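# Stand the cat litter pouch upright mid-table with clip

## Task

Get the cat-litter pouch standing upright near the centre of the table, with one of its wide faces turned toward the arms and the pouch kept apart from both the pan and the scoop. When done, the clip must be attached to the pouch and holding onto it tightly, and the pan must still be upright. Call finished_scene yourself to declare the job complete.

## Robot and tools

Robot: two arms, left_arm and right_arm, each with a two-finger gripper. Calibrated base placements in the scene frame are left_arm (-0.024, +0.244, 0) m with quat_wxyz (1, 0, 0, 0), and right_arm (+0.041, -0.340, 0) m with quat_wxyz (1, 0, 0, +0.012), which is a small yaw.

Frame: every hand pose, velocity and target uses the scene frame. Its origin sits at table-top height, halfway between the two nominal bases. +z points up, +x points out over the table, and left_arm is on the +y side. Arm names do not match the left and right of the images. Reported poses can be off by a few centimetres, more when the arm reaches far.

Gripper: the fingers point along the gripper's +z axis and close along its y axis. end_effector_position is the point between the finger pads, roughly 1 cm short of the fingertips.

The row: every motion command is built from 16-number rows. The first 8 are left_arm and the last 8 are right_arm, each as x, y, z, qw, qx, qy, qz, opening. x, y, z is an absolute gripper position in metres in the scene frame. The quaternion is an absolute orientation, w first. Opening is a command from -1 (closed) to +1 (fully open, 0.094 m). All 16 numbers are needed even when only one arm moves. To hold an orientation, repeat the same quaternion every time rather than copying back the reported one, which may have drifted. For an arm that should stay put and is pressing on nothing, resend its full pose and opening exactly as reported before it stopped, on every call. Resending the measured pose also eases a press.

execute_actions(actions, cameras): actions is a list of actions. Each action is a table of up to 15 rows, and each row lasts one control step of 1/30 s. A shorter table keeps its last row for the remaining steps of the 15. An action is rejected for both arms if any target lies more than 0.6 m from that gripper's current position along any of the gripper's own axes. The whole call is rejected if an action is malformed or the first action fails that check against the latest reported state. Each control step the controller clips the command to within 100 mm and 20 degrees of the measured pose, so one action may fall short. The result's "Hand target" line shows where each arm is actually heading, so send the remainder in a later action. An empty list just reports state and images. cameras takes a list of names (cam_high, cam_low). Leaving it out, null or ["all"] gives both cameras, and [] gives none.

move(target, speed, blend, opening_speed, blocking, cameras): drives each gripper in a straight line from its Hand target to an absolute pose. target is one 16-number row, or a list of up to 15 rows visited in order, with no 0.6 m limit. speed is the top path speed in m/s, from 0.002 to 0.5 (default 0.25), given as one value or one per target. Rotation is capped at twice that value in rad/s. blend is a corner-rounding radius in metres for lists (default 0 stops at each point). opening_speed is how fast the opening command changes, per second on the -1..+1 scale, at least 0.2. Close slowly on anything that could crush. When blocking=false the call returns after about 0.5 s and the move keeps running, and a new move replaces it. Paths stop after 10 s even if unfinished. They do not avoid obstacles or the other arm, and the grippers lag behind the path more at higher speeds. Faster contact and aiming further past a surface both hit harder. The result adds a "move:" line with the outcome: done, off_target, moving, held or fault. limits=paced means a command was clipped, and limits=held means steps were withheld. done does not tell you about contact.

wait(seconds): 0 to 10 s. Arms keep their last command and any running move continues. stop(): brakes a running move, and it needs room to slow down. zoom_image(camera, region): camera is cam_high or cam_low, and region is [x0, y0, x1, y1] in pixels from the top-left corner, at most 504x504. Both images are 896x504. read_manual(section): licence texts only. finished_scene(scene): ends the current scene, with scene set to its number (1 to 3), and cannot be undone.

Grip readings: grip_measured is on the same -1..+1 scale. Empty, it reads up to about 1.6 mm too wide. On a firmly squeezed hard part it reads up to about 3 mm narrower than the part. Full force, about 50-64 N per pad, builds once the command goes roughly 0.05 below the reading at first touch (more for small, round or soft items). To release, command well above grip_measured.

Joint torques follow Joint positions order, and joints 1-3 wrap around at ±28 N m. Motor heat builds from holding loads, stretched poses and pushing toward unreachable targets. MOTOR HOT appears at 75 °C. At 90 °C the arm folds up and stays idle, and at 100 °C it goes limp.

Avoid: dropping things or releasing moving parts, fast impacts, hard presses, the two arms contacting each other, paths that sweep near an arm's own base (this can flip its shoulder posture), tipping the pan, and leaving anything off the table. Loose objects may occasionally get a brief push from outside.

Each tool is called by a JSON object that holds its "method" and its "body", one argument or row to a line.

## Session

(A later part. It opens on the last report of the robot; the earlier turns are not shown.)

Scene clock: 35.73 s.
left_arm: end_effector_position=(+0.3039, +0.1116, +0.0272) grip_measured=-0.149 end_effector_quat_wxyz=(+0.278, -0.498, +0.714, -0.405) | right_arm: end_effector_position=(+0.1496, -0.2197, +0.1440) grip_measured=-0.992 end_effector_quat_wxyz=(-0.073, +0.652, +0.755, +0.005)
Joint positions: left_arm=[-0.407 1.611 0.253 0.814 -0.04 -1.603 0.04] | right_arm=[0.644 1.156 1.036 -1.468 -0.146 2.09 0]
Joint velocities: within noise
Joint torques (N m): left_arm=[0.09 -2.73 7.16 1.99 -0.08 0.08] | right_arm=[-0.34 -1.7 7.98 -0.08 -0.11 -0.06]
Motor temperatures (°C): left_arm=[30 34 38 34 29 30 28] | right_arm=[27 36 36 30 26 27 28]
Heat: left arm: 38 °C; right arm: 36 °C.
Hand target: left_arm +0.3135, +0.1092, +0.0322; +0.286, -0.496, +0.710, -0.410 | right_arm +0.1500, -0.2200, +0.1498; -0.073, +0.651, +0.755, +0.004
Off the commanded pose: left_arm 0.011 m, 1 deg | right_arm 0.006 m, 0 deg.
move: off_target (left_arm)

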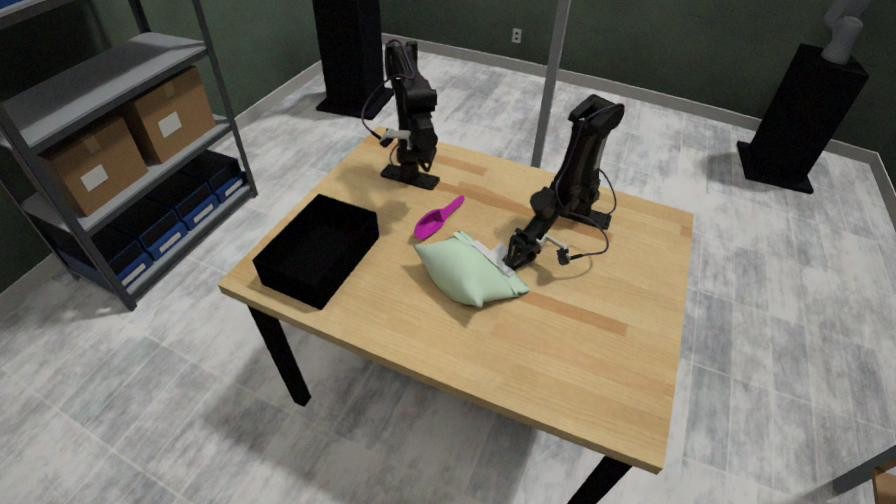

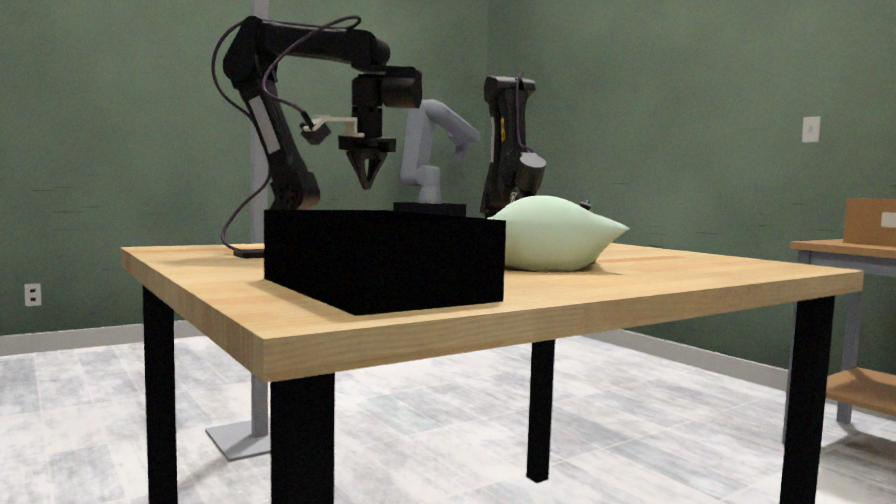

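{"method": "move", "body": {
  "target": [
    [0.265, 0.128, 0.05, 0.286, -0.4955, 0.7103, -0.410, -0.15, 0.15, -0.22, 0.15, -0.073, 0.651, 0.755, 0.004, -1],
    [0.28, 0.185, 0.05, 0.286, -0.4955, 0.7103, -0.410, -0.15, 0.15, -0.22, 0.15, -0.073, 0.651, 0.755, 0.004, -1],
    [0.316, 0.173, 0.029, 0.286, -0.4955, 0.7103, -0.410, -0.15, 0.15, -0.22, 0.15, -0.073, 0.651, 0.755, 0.004, -1]
  ],
  "speed": [0.1, 0.1, 0.06]
}}

{"method": "zoom_image", "body": {
  "camera": "cam_high",
  "region": [480, 225, 560, 305]
}}

Scene clock: 39.63 s.
left_arm: end_effector_position=(+0.3099, +0.1738, +0.0259) grip_measured=-0.149 end_effector_quat_wxyz=(+0.279, -0.499, +0.712, -0.408) | right_arm: end_effector_position=(+0.1495, -0.2198, +0.1440) grip_measured=-0.992 end_effector_quat_wxyz=(-0.073, +0.652, +0.755, +0.005)
Joint positions: left_arm=[-0.09 1.59 0.215 0.822 0.232 -1.442 0.04] | right_arm=[0.644 1.156 1.036 -1.469 -0.146 2.09 0]
Joint velocities: within noise
Joint torques (N m): left_arm=[-0.49 -3 5.71 2.01 -0.05 0.07] | right_arm=[-0.2 -1.84 7.92 -0.05 -0.13 -0.08]
Motor temperatures (°C): left_arm=[30 33 38 34 29 30 28] | right_arm=[27 35 36 29 26 27 28]
Heat: left arm: 38 °C; right arm: 36 °C.
Hand target: left_arm +0.3158, +0.1730, +0.0290; +0.286, -0.496, +0.710, -0.410 | right_arm +0.1499, -0.2201, +0.1498; -0.073, +0.651, +0.755, +0.004
Off the commanded pose: left_arm 0.007 m, 1 deg | right_arm 0.006 m, 0 deg.
move: done

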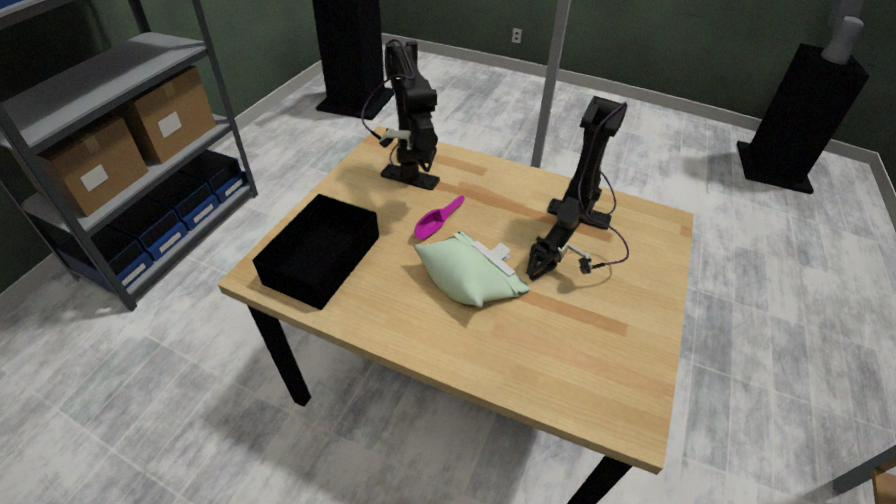

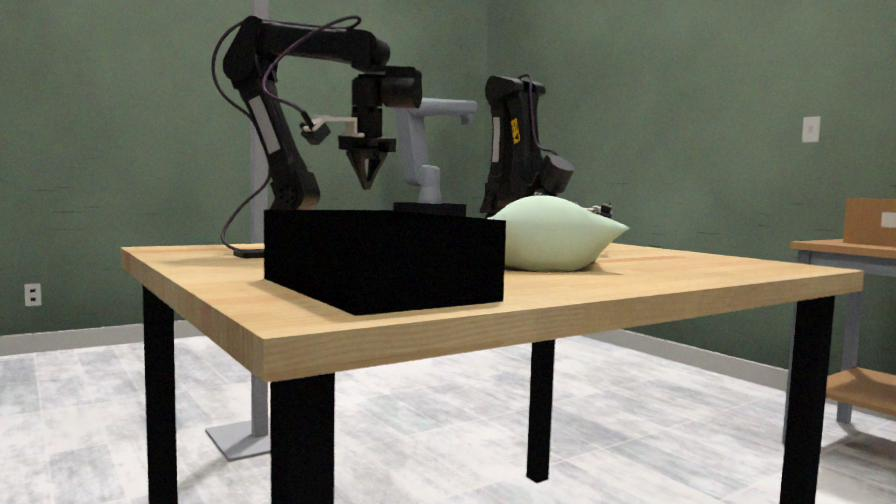

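Scaled by 6.300.

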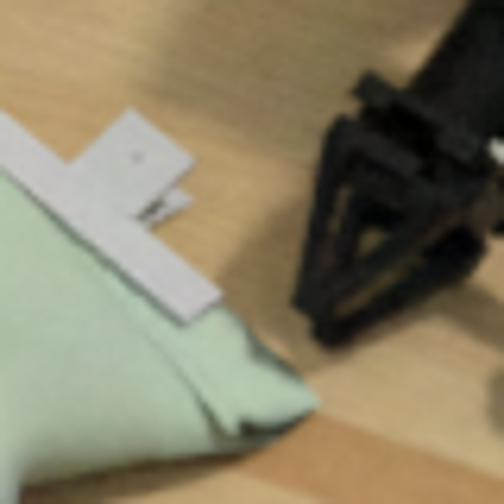

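{"method": "move", "body": {
  "target": [0.362, 0.156, 0.029, 0.286, -0.4955, 0.7103, -0.410, -0.15, 0.15, -0.22, 0.15, -0.073, 0.651, 0.755, 0.004, -1],
  "speed": 0.04
}}

{"method": "zoom_image", "body": {
  "camera": "cam_high",
  "region": [480, 225, 560, 305]
}}

Scene clock: 41.37 s.
left_arm: end_effector_position=(+0.3541, +0.1579, +0.0254) grip_measured=-0.149 end_effector_quat_wxyz=(+0.279, -0.499, +0.712, -0.408) | right_arm: end_effector_position=(+0.1495, -0.2198, +0.1440) grip_measured=-0.992 end_effector_quat_wxyz=(-0.073, +0.652, +0.755, +0.005)
Joint positions: left_arm=[-0.141 1.74 0.391 0.803 0.188 -1.468 0.04] | right_arm=[0.644 1.156 1.036 -1.469 -0.146 2.09 0]
Joint velocities: within noise
Joint torques (N m): left_arm=[-0.55 -4.68 6.83 1.92 -0.04 -0.01] | right_arm=[-0.1 -1.68 8.05 -0.16 -0.11 -0.03]
Motor temperatures (°C): left_arm=[30 33 38 35 29 30 28] | right_arm=[27 35 36 29 26 27 28]
Heat: left arm: 38 °C; right arm: 36 °C.
Hand target: left_arm +0.3617, +0.1560, +0.0291; +0.286, -0.496, +0.710, -0.410 | right_arm +0.1499, -0.2200, +0.1498; -0.073, +0.651, +0.755, +0.004
Off the commanded pose: left_arm 0.009 m, 1 deg | right_arm 0.006 m, 0 deg.
move: done

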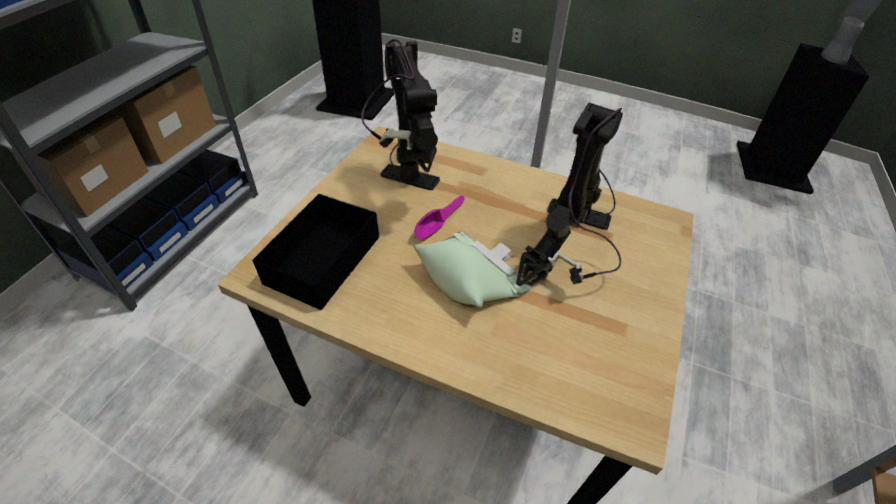

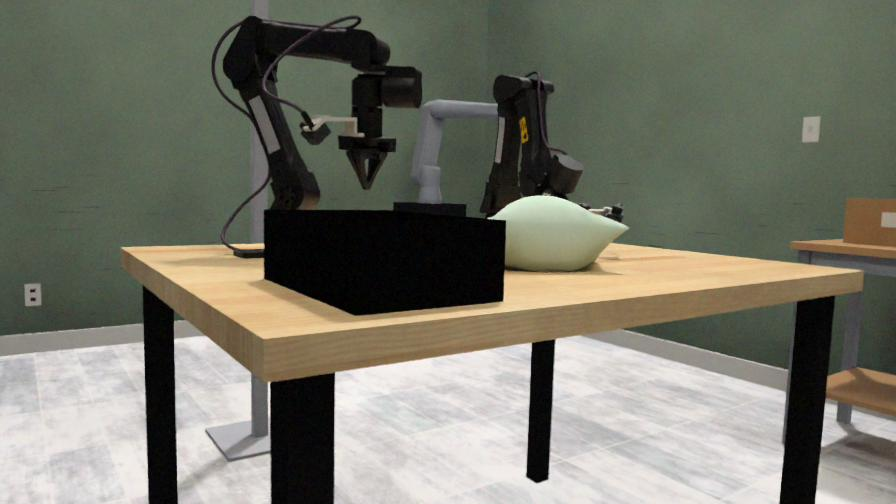

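Scaled by 6.300.

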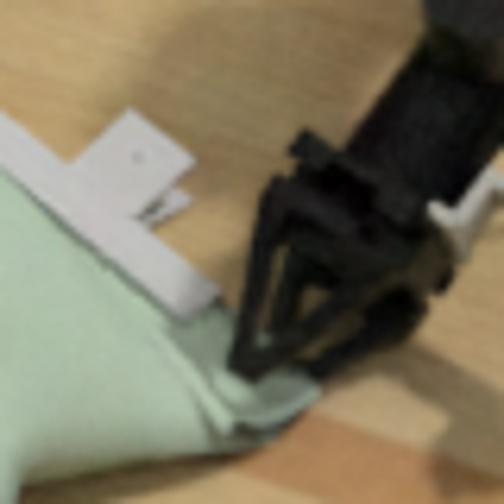

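{"method": "move", "body": {
  "target": [0.362, 0.156, 0.029, 0.286, -0.4955, 0.7103, -0.410, -0.95, 0.15, -0.22, 0.15, -0.073, 0.651, 0.755, 0.004, -1],
  "speed": 0.04,
  "opening_speed": 0.6
}}

{"method": "zoom_image", "body": {
  "camera": "cam_high",
  "region": [480, 225, 560, 305]
}}

Scene clock: 43.07 s.
left_arm: end_effector_position=(+0.3512, +0.1596, +0.0200) grip_measured=-0.945 end_effector_quat_wxyz=(+0.274, -0.505, +0.715, -0.399) | right_arm: end_effector_position=(+0.1495, -0.2198, +0.1440) grip_measured=-0.992 end_effector_quat_wxyz=(-0.073, +0.652, +0.755, +0.005)
Joint positions: left_arm=[-0.141 1.74 0.391 0.777 0.181 -1.469 0.003] | right_arm=[0.644 1.156 1.036 -1.469 -0.146 2.09 0]
Joint velocities: within noise
Joint torques (N m): left_arm=[-0.65 -4.88 6.68 2.11 0.01 0.04] | right_arm=[-0.38 -1.61 7.86 -0.1 -0.11 -0.07]
Motor temperatures (°C): left_arm=[30 33 38 35 29 30 28] | right_arm=[27 35 36 29 26 27 28]
Heat: left arm: 38 °C; right arm: 36 °C.
Hand target: left_arm +0.3614, +0.1561, +0.0292; +0.286, -0.496, +0.710, -0.410 | right_arm +0.1500, -0.2200, +0.1498; -0.073, +0.651, +0.755, +0.004
Off the commanded pose: left_arm 0.014 m, 2 deg | right_arm 0.006 m, 0 deg.
move: off_target (left_arm)

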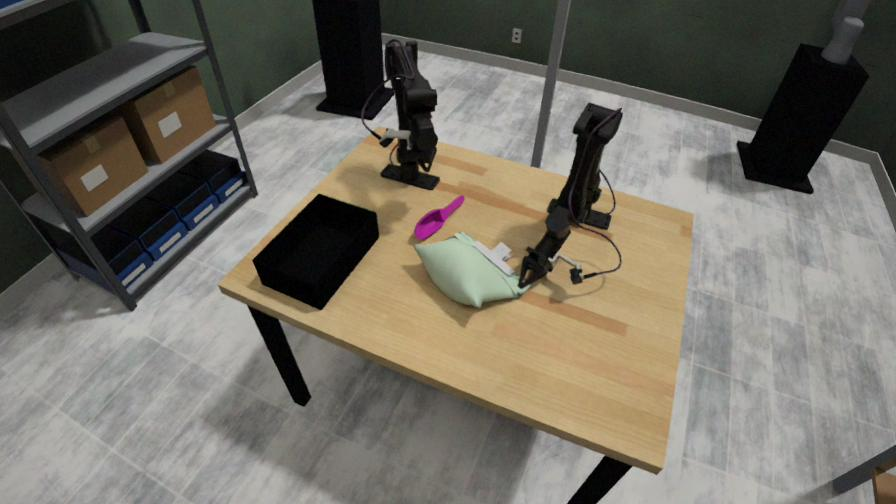

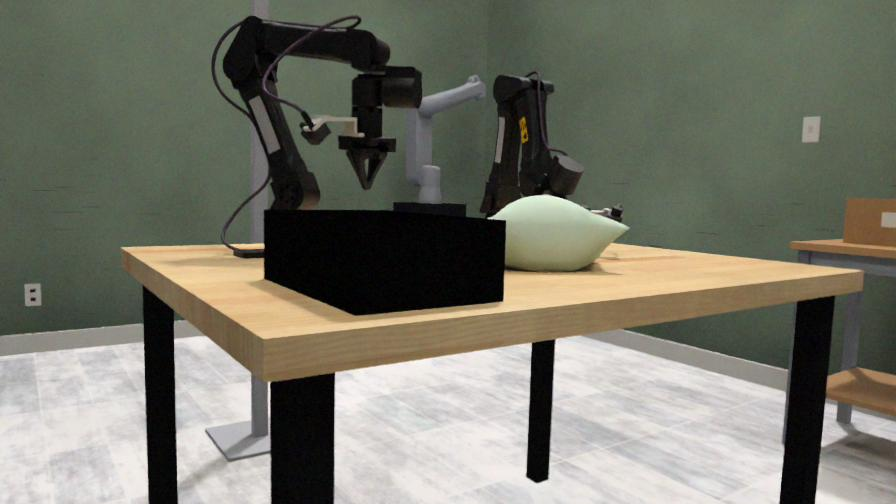

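Scaled by 6.300.

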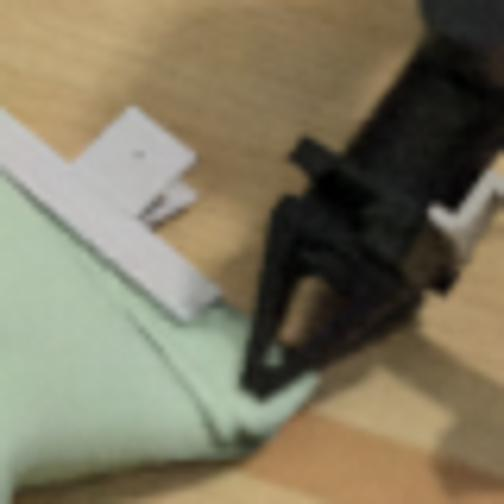

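{"method": "move", "body": {
  "target": [0.362, 0.156, 0.085, 0.286, -0.4955, 0.7103, -0.410, -1, 0.15, -0.22, 0.15, -0.073, 0.651, 0.755, 0.004, -1],
  "speed": 0.06
}}

{"method": "zoom_image", "body": {
  "camera": "cam_high",
  "region": [400, 215, 560, 325]
}}

{"method": "zoom_image", "body": {
  "camera": "cam_low",
  "region": [470, 140, 670, 290]
}}

Scene clock: 44.63 s.
left_arm: end_effector_position=(+0.3503, +0.1581, +0.0590) grip_measured=-0.985 end_effector_quat_wxyz=(+0.265, -0.509, +0.721, -0.388) | right_arm: end_effector_position=(+0.1495, -0.2198, +0.1440) grip_measured=-0.992 end_effector_quat_wxyz=(-0.073, +0.652, +0.755, +0.005)
Joint positions: left_arm=[-0.149 1.524 0.467 0.454 0.173 -1.469 0.001] | right_arm=[0.644 1.156 1.036 -1.469 -0.146 2.09 0]
Joint velocities: within noise
Joint torques (N m): left_arm=[0.21 -7.86 8.51 1.9 0.12 0.01] | right_arm=[-0.13 -1.98 7.97 -0.15 -0.14 -0.04]
Motor temperatures (°C): left_arm=[30 34 38 35 29 30 28] | right_arm=[27 35 36 29 26 27 28]
Heat: left arm: 38 °C; right arm: 36 °C.
Hand target: left_arm +0.3614, +0.1562, +0.0849; +0.286, -0.496, +0.710, -0.410 | right_arm +0.1500, -0.2200, +0.1498; -0.073, +0.651, +0.755, +0.004
Off the commanded pose: left_arm 0.029 m, 4 deg | right_arm 0.006 m, 0 deg.
move: off_target (left_arm)

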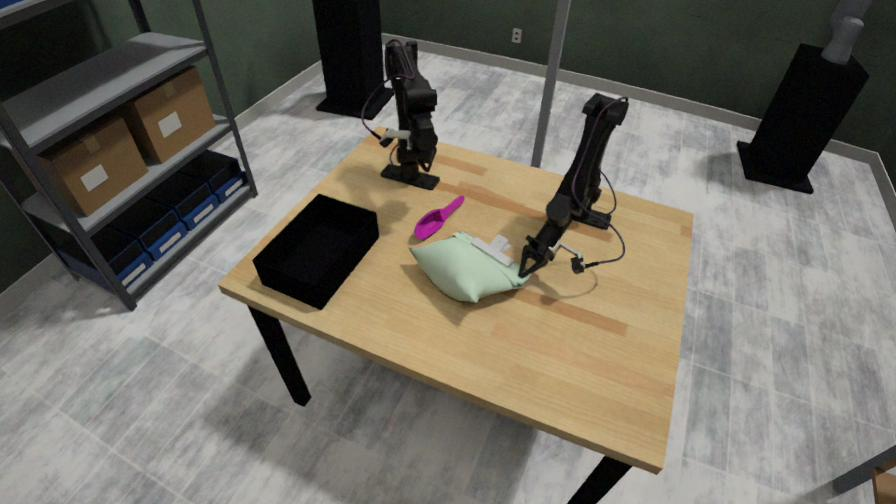

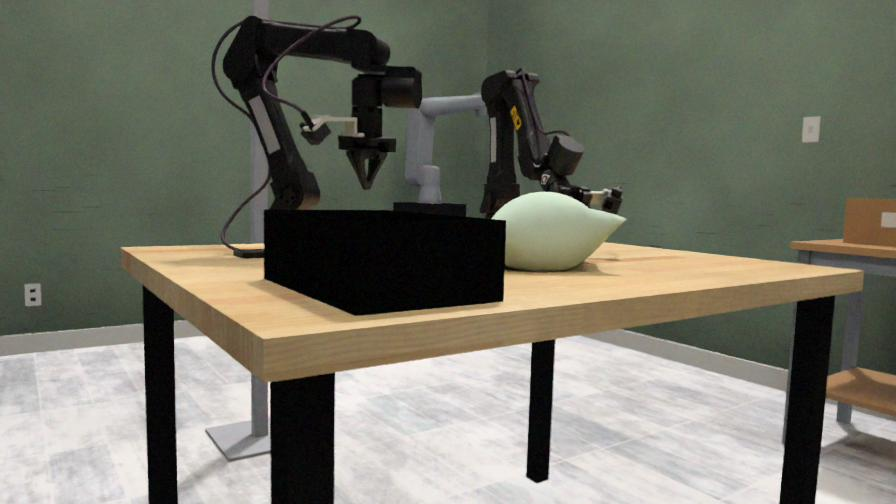

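Scaled by 3.150.

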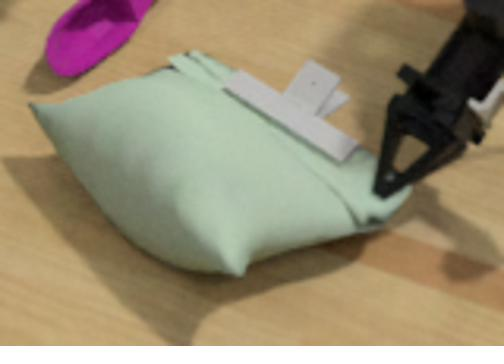

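Scaled by 2.520.

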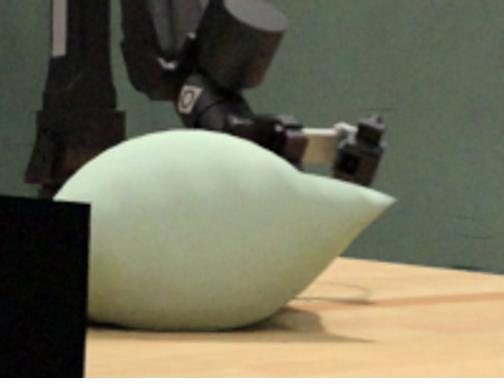

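{"method": "move", "body": {
  "target": [0.362, 0.156, 0.085, 0.286, -0.4955, 0.7103, -0.410, -1, 0.20, -0.075, 0.14, 0.383, -0.6635, 0.5567, -0.3215, -0.15],
  "speed": 0.2
}}

{"method": "zoom_image", "body": {
  "camera": "cam_high",
  "region": [400, 165, 500, 265]
}}

Scene clock: 55.37 s.
left_arm: end_effector_position=(+0.3503, +0.1581, +0.0590) grip_measured=-0.985 end_effector_quat_wxyz=(+0.265, -0.509, +0.721, -0.388) | right_arm: end_effector_position=(+0.1971, -0.0791, +0.1396) grip_measured=-0.152 end_effector_quat_wxyz=(+0.696, -0.690, -0.151, +0.128)
Joint positions: left_arm=[-0.149 1.524 0.467 0.454 0.173 -1.469 0.001] | right_arm=[0.376 2.003 0.955 -1.541 -1.574 2.09 0.04]
Joint velocities: within noise
Joint torques (N m): left_arm=[0.35 -7.72 8.64 1.9 0.12 0.05] | right_arm=[0.59 -5.75 4.66 -1.2 -0.52 0.02]
Motor temperatures (°C): left_arm=[30 37 39 36 29 30 29] | right_arm=[27 36 35 30 26 27 28]
Heat: left arm: 39 °C; right arm: 36 °C.
Hand target: left_arm +0.3614, +0.1561, +0.0849; +0.286, -0.496, +0.710, -0.410 | right_arm +0.2002, -0.0759, +0.1398; +0.697, -0.690, -0.139, +0.137
Off the commanded pose: left_arm 0.029 m, 4 deg | right_arm 0.005 m, 106 deg; orientation clipped.
joint sent to its limit (right arm) — joint 4 (wrist pitch), lower limit; joint 5 (wrist yaw), lower limit; joint 6 (wrist roll), upper limit. The joint targets are off in orientation, not in position.
move: off_target (left_arm, right_arm); limits=paced

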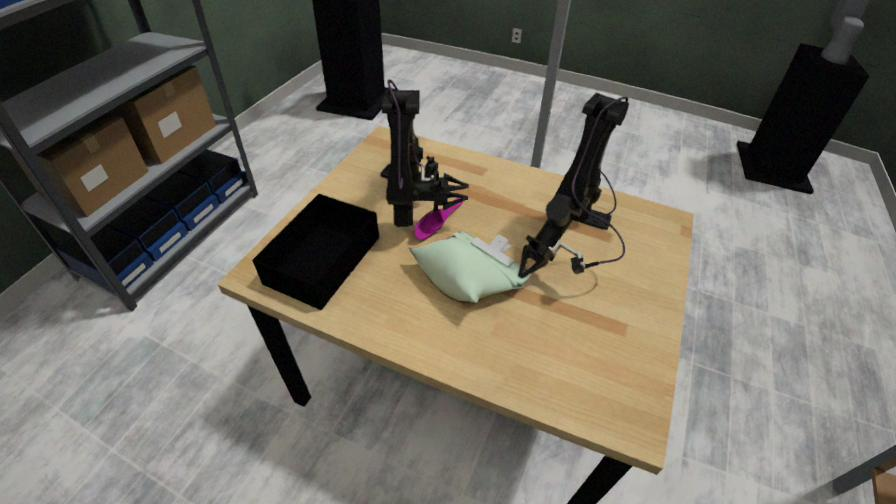

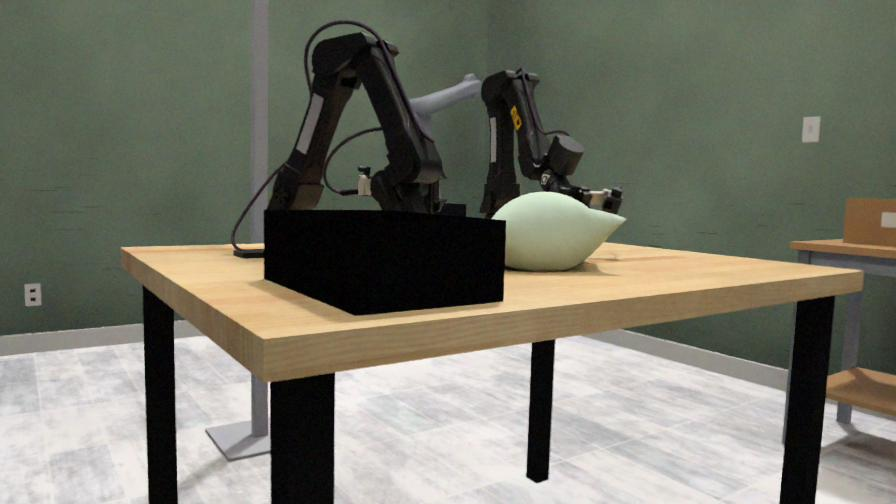

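Scaled by 5.040.

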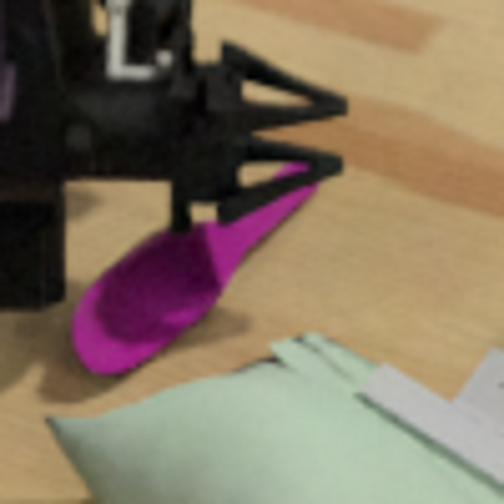

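{"method": "move", "body": {
  "target": [
    [0.362, 0.156, 0.085, 0.286, -0.4955, 0.7103, -0.410, -1, 0.20, -0.14, 0.20, 0.422, -0.356, -0.826, -0.113, -0.15],
    [0.362, 0.156, 0.085, 0.286, -0.4955, 0.7103, -0.410, -1, 0.20, -0.14, 0.20, 0, -0.2474, 0.9689, 0, -0.15],
    [0.362, 0.156, 0.085, 0.286, -0.4955, 0.7103, -0.410, -1, 0.20, -0.09, 0.14, 0.383, -0.6635, 0.5567, -0.3215, -0.15]
  ],
  "speed": 0.4,
  "blend": 0.02
}}

{"method": "zoom_image", "body": {
  "camera": "cam_high",
  "region": [400, 165, 500, 265]
}}

Scene clock: 63.67 s.
left_arm: end_effector_position=(+0.3503, +0.1581, +0.0590) grip_measured=-0.985 end_effector_quat_wxyz=(+0.265, -0.509, +0.721, -0.388) | right_arm: end_effector_position=(+0.1985, -0.0866, +0.1373) grip_measured=-0.152 end_effector_quat_wxyz=(-0.373, +0.672, -0.554, +0.320)
Joint positions: left_arm=[-0.149 1.524 0.467 0.454 0.173 -1.469 0.001] | right_arm=[1.511 1.364 0.797 -0.675 0.993 -0.406 0.04]
Joint velocities: within noise
Joint torques (N m): left_arm=[0.28 -7.76 8.36 1.94 0.11 0] | right_arm=[-0.02 -5.85 4.53 0.82 0.67 0.04]
Motor temperatures (°C): left_arm=[30 38 39 36 29 30 29] | right_arm=[27 37 36 30 26 27 28]
Heat: left arm: 39 °C; right arm: 37 °C.
Hand target: left_arm +0.3614, +0.1561, +0.0849; +0.286, -0.495, +0.710, -0.410 | right_arm +0.2000, -0.0900, +0.1399; -0.383, +0.663, -0.557, +0.322
Off the commanded pose: left_arm 0.029 m, 4 deg | right_arm 0.005 m, 2 deg.
move: off_target (left_arm)

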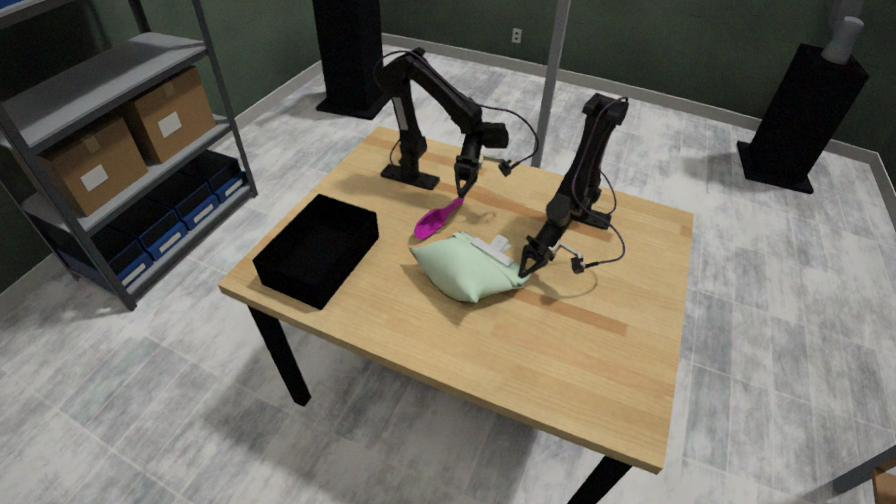

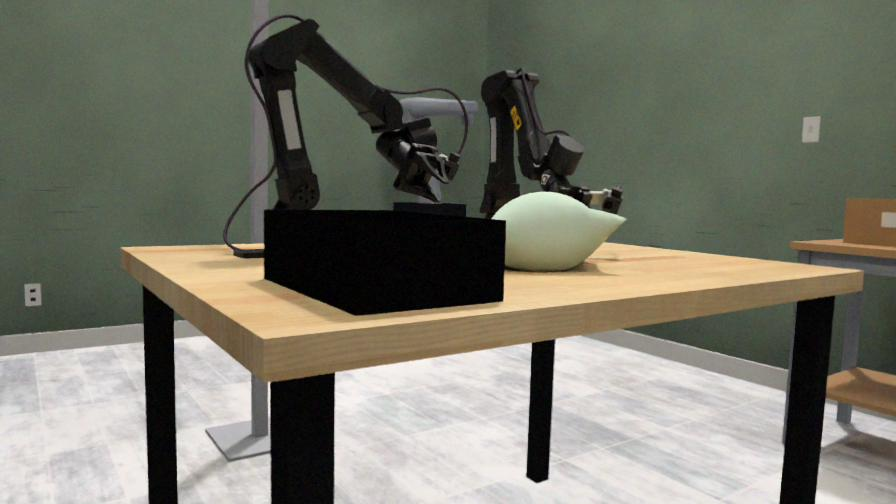

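Scaled by 5.040.

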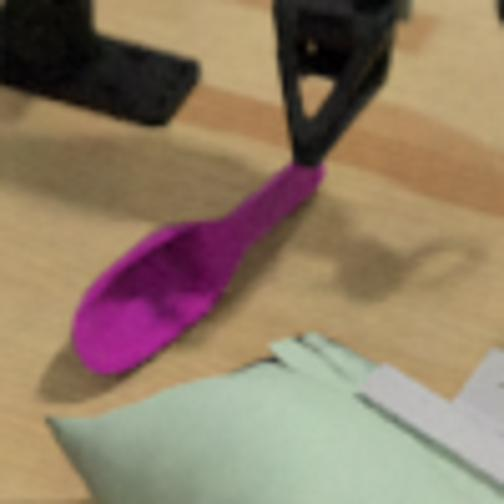

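{"method": "move", "body": {
  "target": [
    [0.362, 0.156, 0.085, 0.286, -0.4955, 0.7103, -0.410, -1, 0.175, -0.066, 0.08, 0.383, -0.6635, 0.5567, -0.3215, -0.15],
    [0.362, 0.156, 0.085, 0.286, -0.4955, 0.7103, -0.410, -1, 0.205, -0.060, 0.034, 0.383, -0.6635, 0.5567, -0.3215, -0.15]
  ],
  "speed": 0.12,
  "blend": 0.01
}}

{"method": "zoom_image", "body": {
  "camera": "cam_high",
  "region": [410, 180, 500, 265]
}}

Scene clock: 66.33 s.
left_arm: end_effector_position=(+0.3502, +0.1581, +0.0589) grip_measured=-0.985 end_effector_quat_wxyz=(+0.265, -0.509, +0.721, -0.388) | right_arm: end_effector_position=(+0.2032, -0.0550, +0.0390) grip_measured=-0.152 end_effector_quat_wxyz=(-0.386, +0.665, -0.555, +0.318)
Joint positions: left_arm=[-0.149 1.524 0.467 0.453 0.173 -1.469 0.001] | right_arm=[1.502 1.724 0.653 -0.122 1.003 -0.434 0.04]
Joint velocities: within noise
Joint torques (N m): left_arm=[0.12 -7.84 8.58 1.93 0.08 0.03] | right_arm=[-0.88 -5.65 3.54 0.86 0.45 0.02]
Motor temperatures (°C): left_arm=[30 38 39 36 29 30 29] | right_arm=[27 37 36 30 26 27 28]
Heat: left arm: 39 °C; right arm: 37 °C.
Hand target: left_arm +0.3614, +0.1561, +0.0848; +0.286, -0.496, +0.710, -0.410 | right_arm +0.2049, -0.0601, +0.0341; -0.383, +0.663, -0.557, +0.322
Off the commanded pose: left_arm 0.029 m, 4 deg | right_arm 0.007 m, 1 deg.
move: off_target (left_arm)

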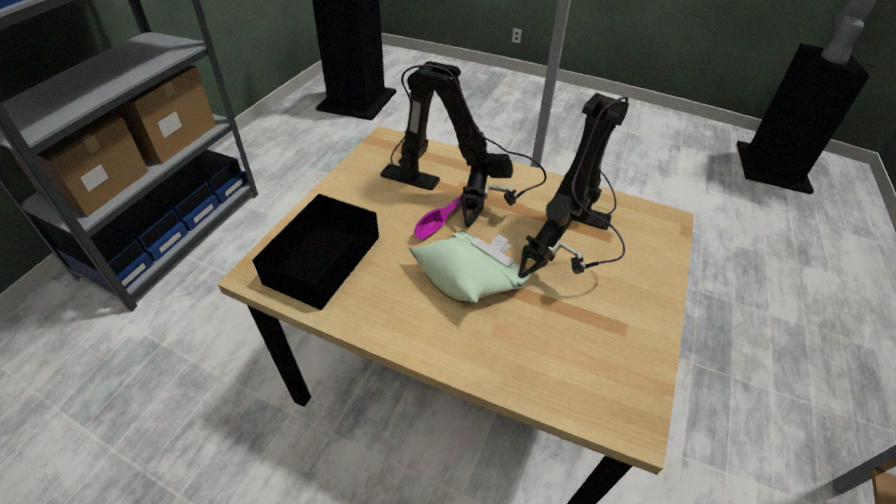

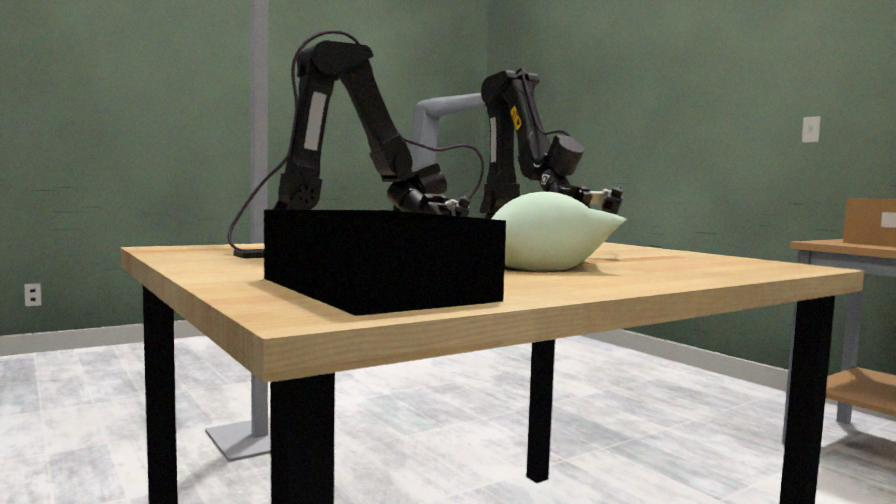

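Scaled by 5.600.

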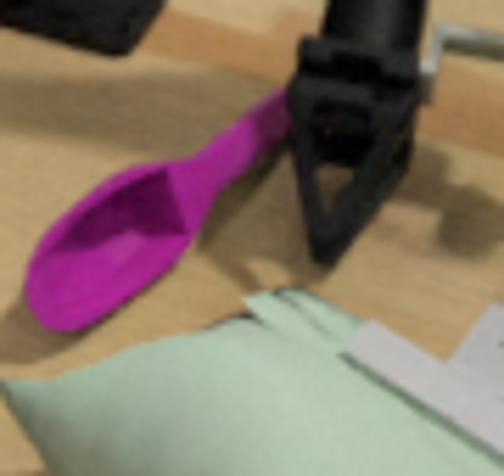

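{"method": "execute_actions", "body": {
  "actions": []
}}

{"method": "zoom_image", "body": {
  "camera": "cam_high",
  "region": [380, 170, 560, 270]
}}

Scene clock: 67.03 s.
left_arm: end_effector_position=(+0.3502, +0.1581, +0.0589) grip_measured=-0.985 end_effector_quat_wxyz=(+0.265, -0.509, +0.721, -0.388) | right_arm: end_effector_position=(+0.2032, -0.0549, +0.0390) grip_measured=-0.152 end_effector_quat_wxyz=(-0.386, +0.665, -0.555, +0.318)
Joint positions: left_arm=[-0.149 1.524 0.467 0.453 0.173 -1.469 0.001] | right_arm=[1.502 1.724 0.653 -0.121 1.003 -0.434 0.04]
Joint velocities: within noise
Joint torques (N m): left_arm=[0.08 -7.73 8.43 1.95 0.1 0.05] | right_arm=[-0.81 -5.52 3.32 0.88 0.5 0]
Motor temperatures (°C): left_arm=[30 38 39 36 29 30 29] | right_arm=[27 37 35 30 26 27 28]
Heat: left arm: 39 °C; right arm: 37 °C.
Hand target: left_arm +0.3614, +0.1561, +0.0849; +0.286, -0.496, +0.710, -0.410 | right_arm +0.2050, -0.0600, +0.0342; -0.383, +0.663, -0.557, +0.321
Tool commands: left_gripper/opening=-1.0 right_gripper/opening=-0.15
Off the commanded pose: left_arm 0.029 m, 4 deg | right_arm 0.007 m, 1 deg.

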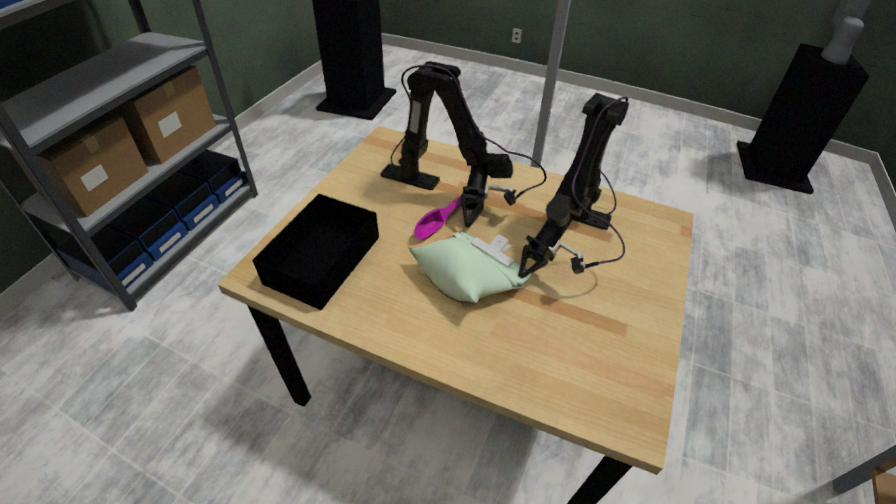

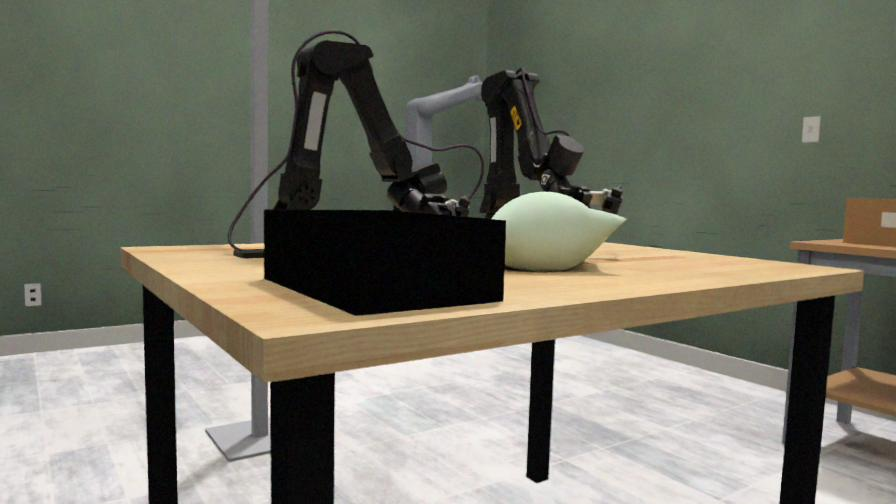

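Scaled by 2.800.

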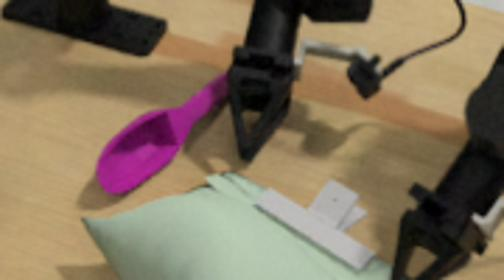

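{"method": "move", "body": {
  "target": [0.362,0.156,0.085,0.286,-0.4955,0.7103,-0.410,-1, 0.268,-0.048,0.026,0.383,-0.6635,0.5567,-0.3215,-0.15],
  "speed": 0.05,
  "cameras": ["cam_high"]
}}

{"method": "zoom_image", "body": {
  "camera": "cam_high",
  "region": [410, 180, 500, 265]
}}

Scene clock: 69.73 s.
left_arm: end_effector_position=(+0.3503, +0.1582, +0.0589) grip_measured=-0.985 end_effector_quat_wxyz=(+0.265, -0.509, +0.721, -0.388) | right_arm: end_effector_position=(+0.2663, -0.0462, +0.0303) grip_measured=-0.152 end_effector_quat_wxyz=(-0.384, +0.665, -0.554, +0.321)
Joint positions: left_arm=[-0.149 1.524 0.467 0.453 0.172 -1.469 0.001] | right_arm=[1.274 1.801 0.642 0.24 0.893 -0.776 0.04]
Joint velocities: within noise
Joint torques (N m): left_arm=[0.17 -7.79 8.5 1.89 0.13 0.01] | right_arm=[-0.59 -5.65 4.01 1.27 0.35 0]
Motor temperatures (°C): left_arm=[30 38 39 36 29 30 29] | right_arm=[27 37 35 30 26 27 28]
Heat: left arm: 39 °C; right arm: 37 °C.
Hand target: left_arm +0.3614, +0.1562, +0.0849; +0.286, -0.496, +0.710, -0.410 | right_arm +0.2679, -0.0481, +0.0260; -0.383, +0.664, -0.557, +0.321
Off the commanded pose: left_arm 0.029 m, 4 deg | right_arm 0.005 m, 0 deg.
move: off_target (left_arm)
Images, in order (width x height): cam_high 896x504.

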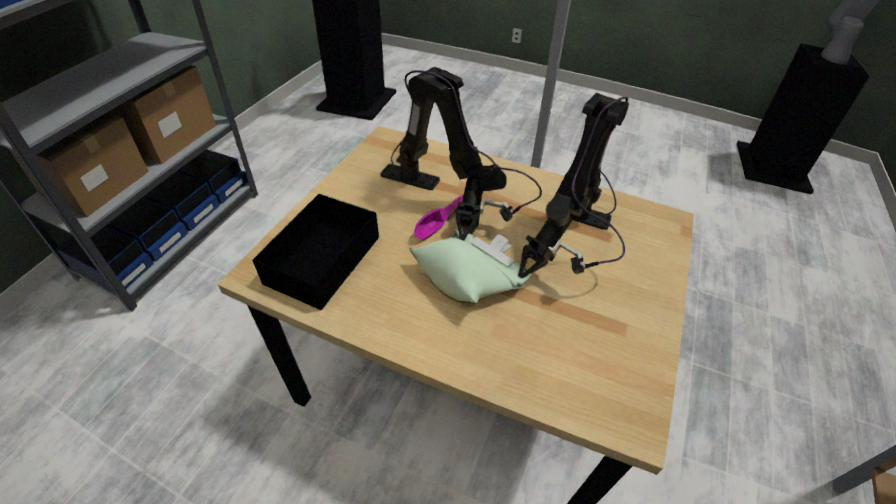

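Scaled by 5.600.

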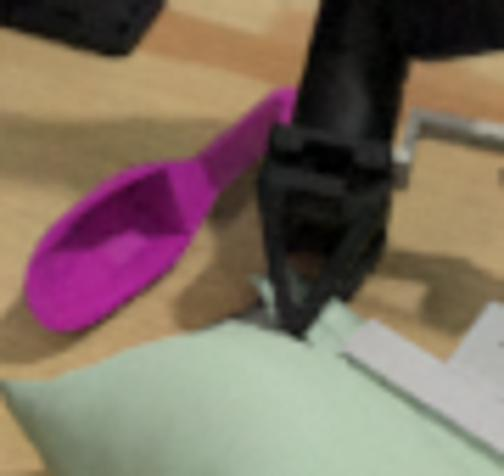

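{"method": "move", "body": {
  "target": [
    [0.362,0.156,0.085,0.286,-0.4955,0.7103,-0.410,-1, 0.268,-0.048,0.026,0.383,-0.6635,0.5567,-0.3215,-1]
  ],
  "speed": 0.05,
  "opening_speed": 0.6,
  "cameras": []
}}

{"method": "move", "body": {
  "target": [
    [0.362,0.156,0.095,0.286,-0.4955,0.7103,-0.410,-1, 0.268,-0.048,0.070,0.383,-0.6635,0.5567,-0.3215,-1]
  ],
  "speed": 0.06,
  "cameras": ["cam_high"]
}}

{"method": "zoom_image", "body": {
  "camera": "cam_high",
  "region": [400, 180, 540, 310]
}}

Scene clock: 71.70 s.
left_arm: end_effector_position=(+0.3510, +0.1593, +0.0591) grip_measured=-0.985 end_effector_quat_wxyz=(+0.267, -0.511, +0.721, -0.386) | right_arm: end_effector_position=(+0.2659, -0.0452, +0.0299) grip_measured=-0.982 end_effector_quat_wxyz=(-0.383, +0.669, -0.550, +0.320)
Joint positions: left_arm=[-0.149 1.524 0.47 0.451 0.165 -1.469 0.001] | right_arm=[1.274 1.801 0.642 0.242 0.888 -0.787 0.001]
Joint velocities: within noise
Joint torques (N m): left_arm=[0.24 -7.87 8.34 1.9 0.17 -0.01] | right_arm=[-0.55 -5.89 4.12 1.33 0.41 0.17]
Motor temperatures (°C): left_arm=[30 38 39 36 29 30 29] | right_arm=[27 37 35 31 26 27 28]
Heat: left arm: 39 °C; right arm: 37 °C.
Hand target: left_arm +0.3615, +0.1562, +0.0849; +0.286, -0.495, +0.710, -0.410 | right_arm +0.2679, -0.0481, +0.0260; -0.383, +0.663, -0.557, +0.321
Off the commanded pose: left_arm 0.028 m, 4 deg | right_arm 0.005 m, 1 deg.
move: off_target (left_arm)
No camera images: "cameras" was empty.

Scene clock: 73.00 s.
left_arm: end_effector_position=(+0.3498, +0.1592, +0.0678) grip_measured=-0.985 end_effector_quat_wxyz=(+0.265, -0.511, +0.721, -0.385) | right_arm: end_effector_position=(+0.2629, -0.0476, +0.0557) grip_measured=-0.983 end_effector_quat_wxyz=(-0.375, +0.679, -0.547, +0.315)
Joint positions: left_arm=[-0.149 1.484 0.487 0.389 0.166 -1.469 0.001] | right_arm=[1.274 1.685 0.673 0.078 0.867 -0.79 0.001]
Joint velocities: within noise
Joint torques (N m): left_arm=[0.23 -7.3 8.8 1.96 0.17 0.03] | right_arm=[-0.62 -8.35 6.94 0.84 0.69 0.12]
Motor temperatures (°C): left_arm=[30 38 39 36 29 30 29] | right_arm=[27 37 35 31 26 27 28]
Heat: left arm: 39 °C; right arm: 37 °C.
Hand target: left_arm +0.3613, +0.1562, +0.0950; +0.286, -0.496, +0.710, -0.410 | right_arm +0.2680, -0.0481, +0.0697; -0.383, +0.663, -0.556, +0.321
Off the commanded pose: left_arm 0.030 m, 4 deg | right_arm 0.015 m, 2 deg.
move: off_target (left_arm, right_arm)
Images, in order (width x height): cam_high 896x504.

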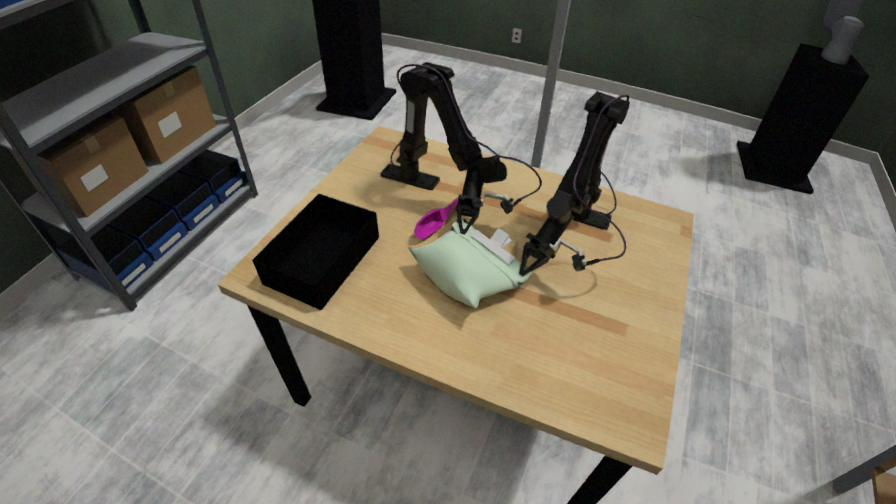

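Scaled by 3.600.

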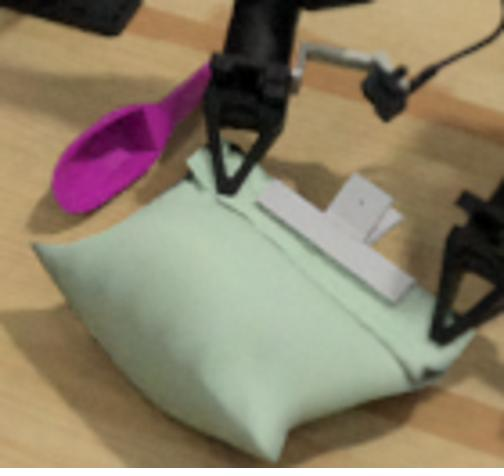

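{"method": "move", "body": {
  "target": [
    [0.385,0.145,0.205,0.1481,-0.5408,0.8005,-0.2123,-1, 0.292,-0.060,0.185,0.3125,-0.6226,0.7113,-0.0936,-1]
  ],
  "speed": 0.1,
  "cameras": ["cam_high","cam_low"]
}}

{"method": "zoom_image", "body": {
  "camera": "cam_high",
  "region": [380, 160, 560, 320]
}}

Scene clock: 77.60 s.
left_arm: end_effector_position=(+0.3816, +0.1499, +0.1855) grip_measured=-0.985 end_effector_quat_wxyz=(+0.139, -0.550, +0.800, -0.197) | right_arm: end_effector_position=(+0.2853, -0.0537, +0.1688) grip_measured=-0.982 end_effector_quat_wxyz=(+0.302, -0.642, +0.699, -0.086)
Joint positions: left_arm=[-0.2 1.686 1.543 -0.946 0.072 -1.423 0.001] | right_arm=[0.983 1.462 1.183 -0.724 0.313 -0.571 0.001]
Joint velocities: within noise
Joint torques (N m): left_arm=[-0.49 -8.1 11.26 1.07 0.13 0.12] | right_arm=[-1.14 -7.05 9.69 0.84 0.41 0.28]
Motor temperatures (°C): left_arm=[30 38 40 36 29 30 29] | right_arm=[27 38 36 31 27 27 28]
Heat: left arm: 40 °C; right arm: 38 °C.
Hand target: left_arm +0.3845, +0.1452, +0.2049; +0.149, -0.541, +0.800, -0.213 | right_arm +0.2917, -0.0601, +0.1847; -0.313, +0.623, -0.711, +0.093
Off the commanded pose: left_arm 0.020 m, 2 deg | right_arm 0.019 m, 3 deg.
move: off_target (left_arm, right_arm)

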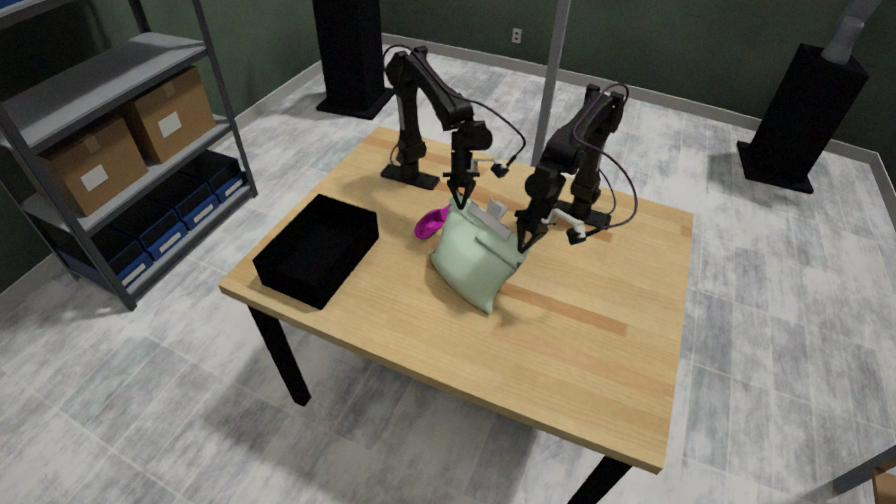

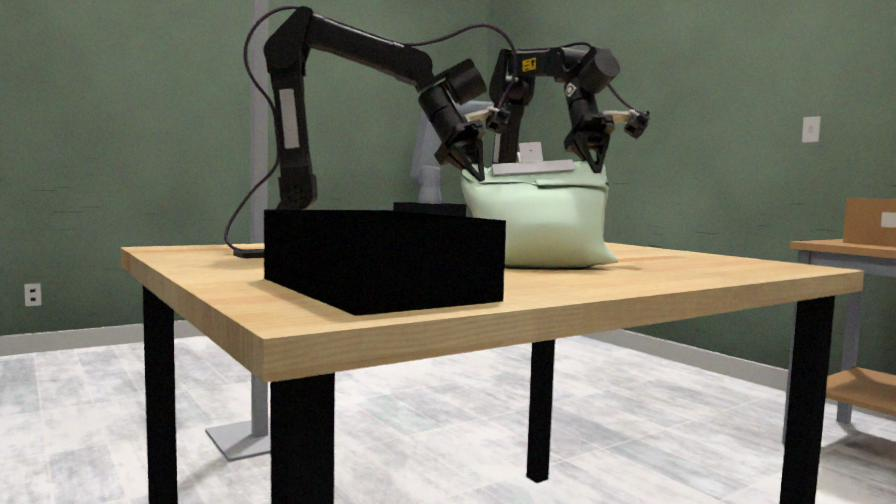

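Scaled by 2.800.

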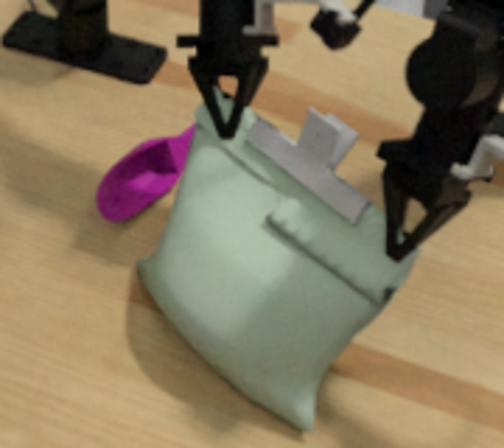

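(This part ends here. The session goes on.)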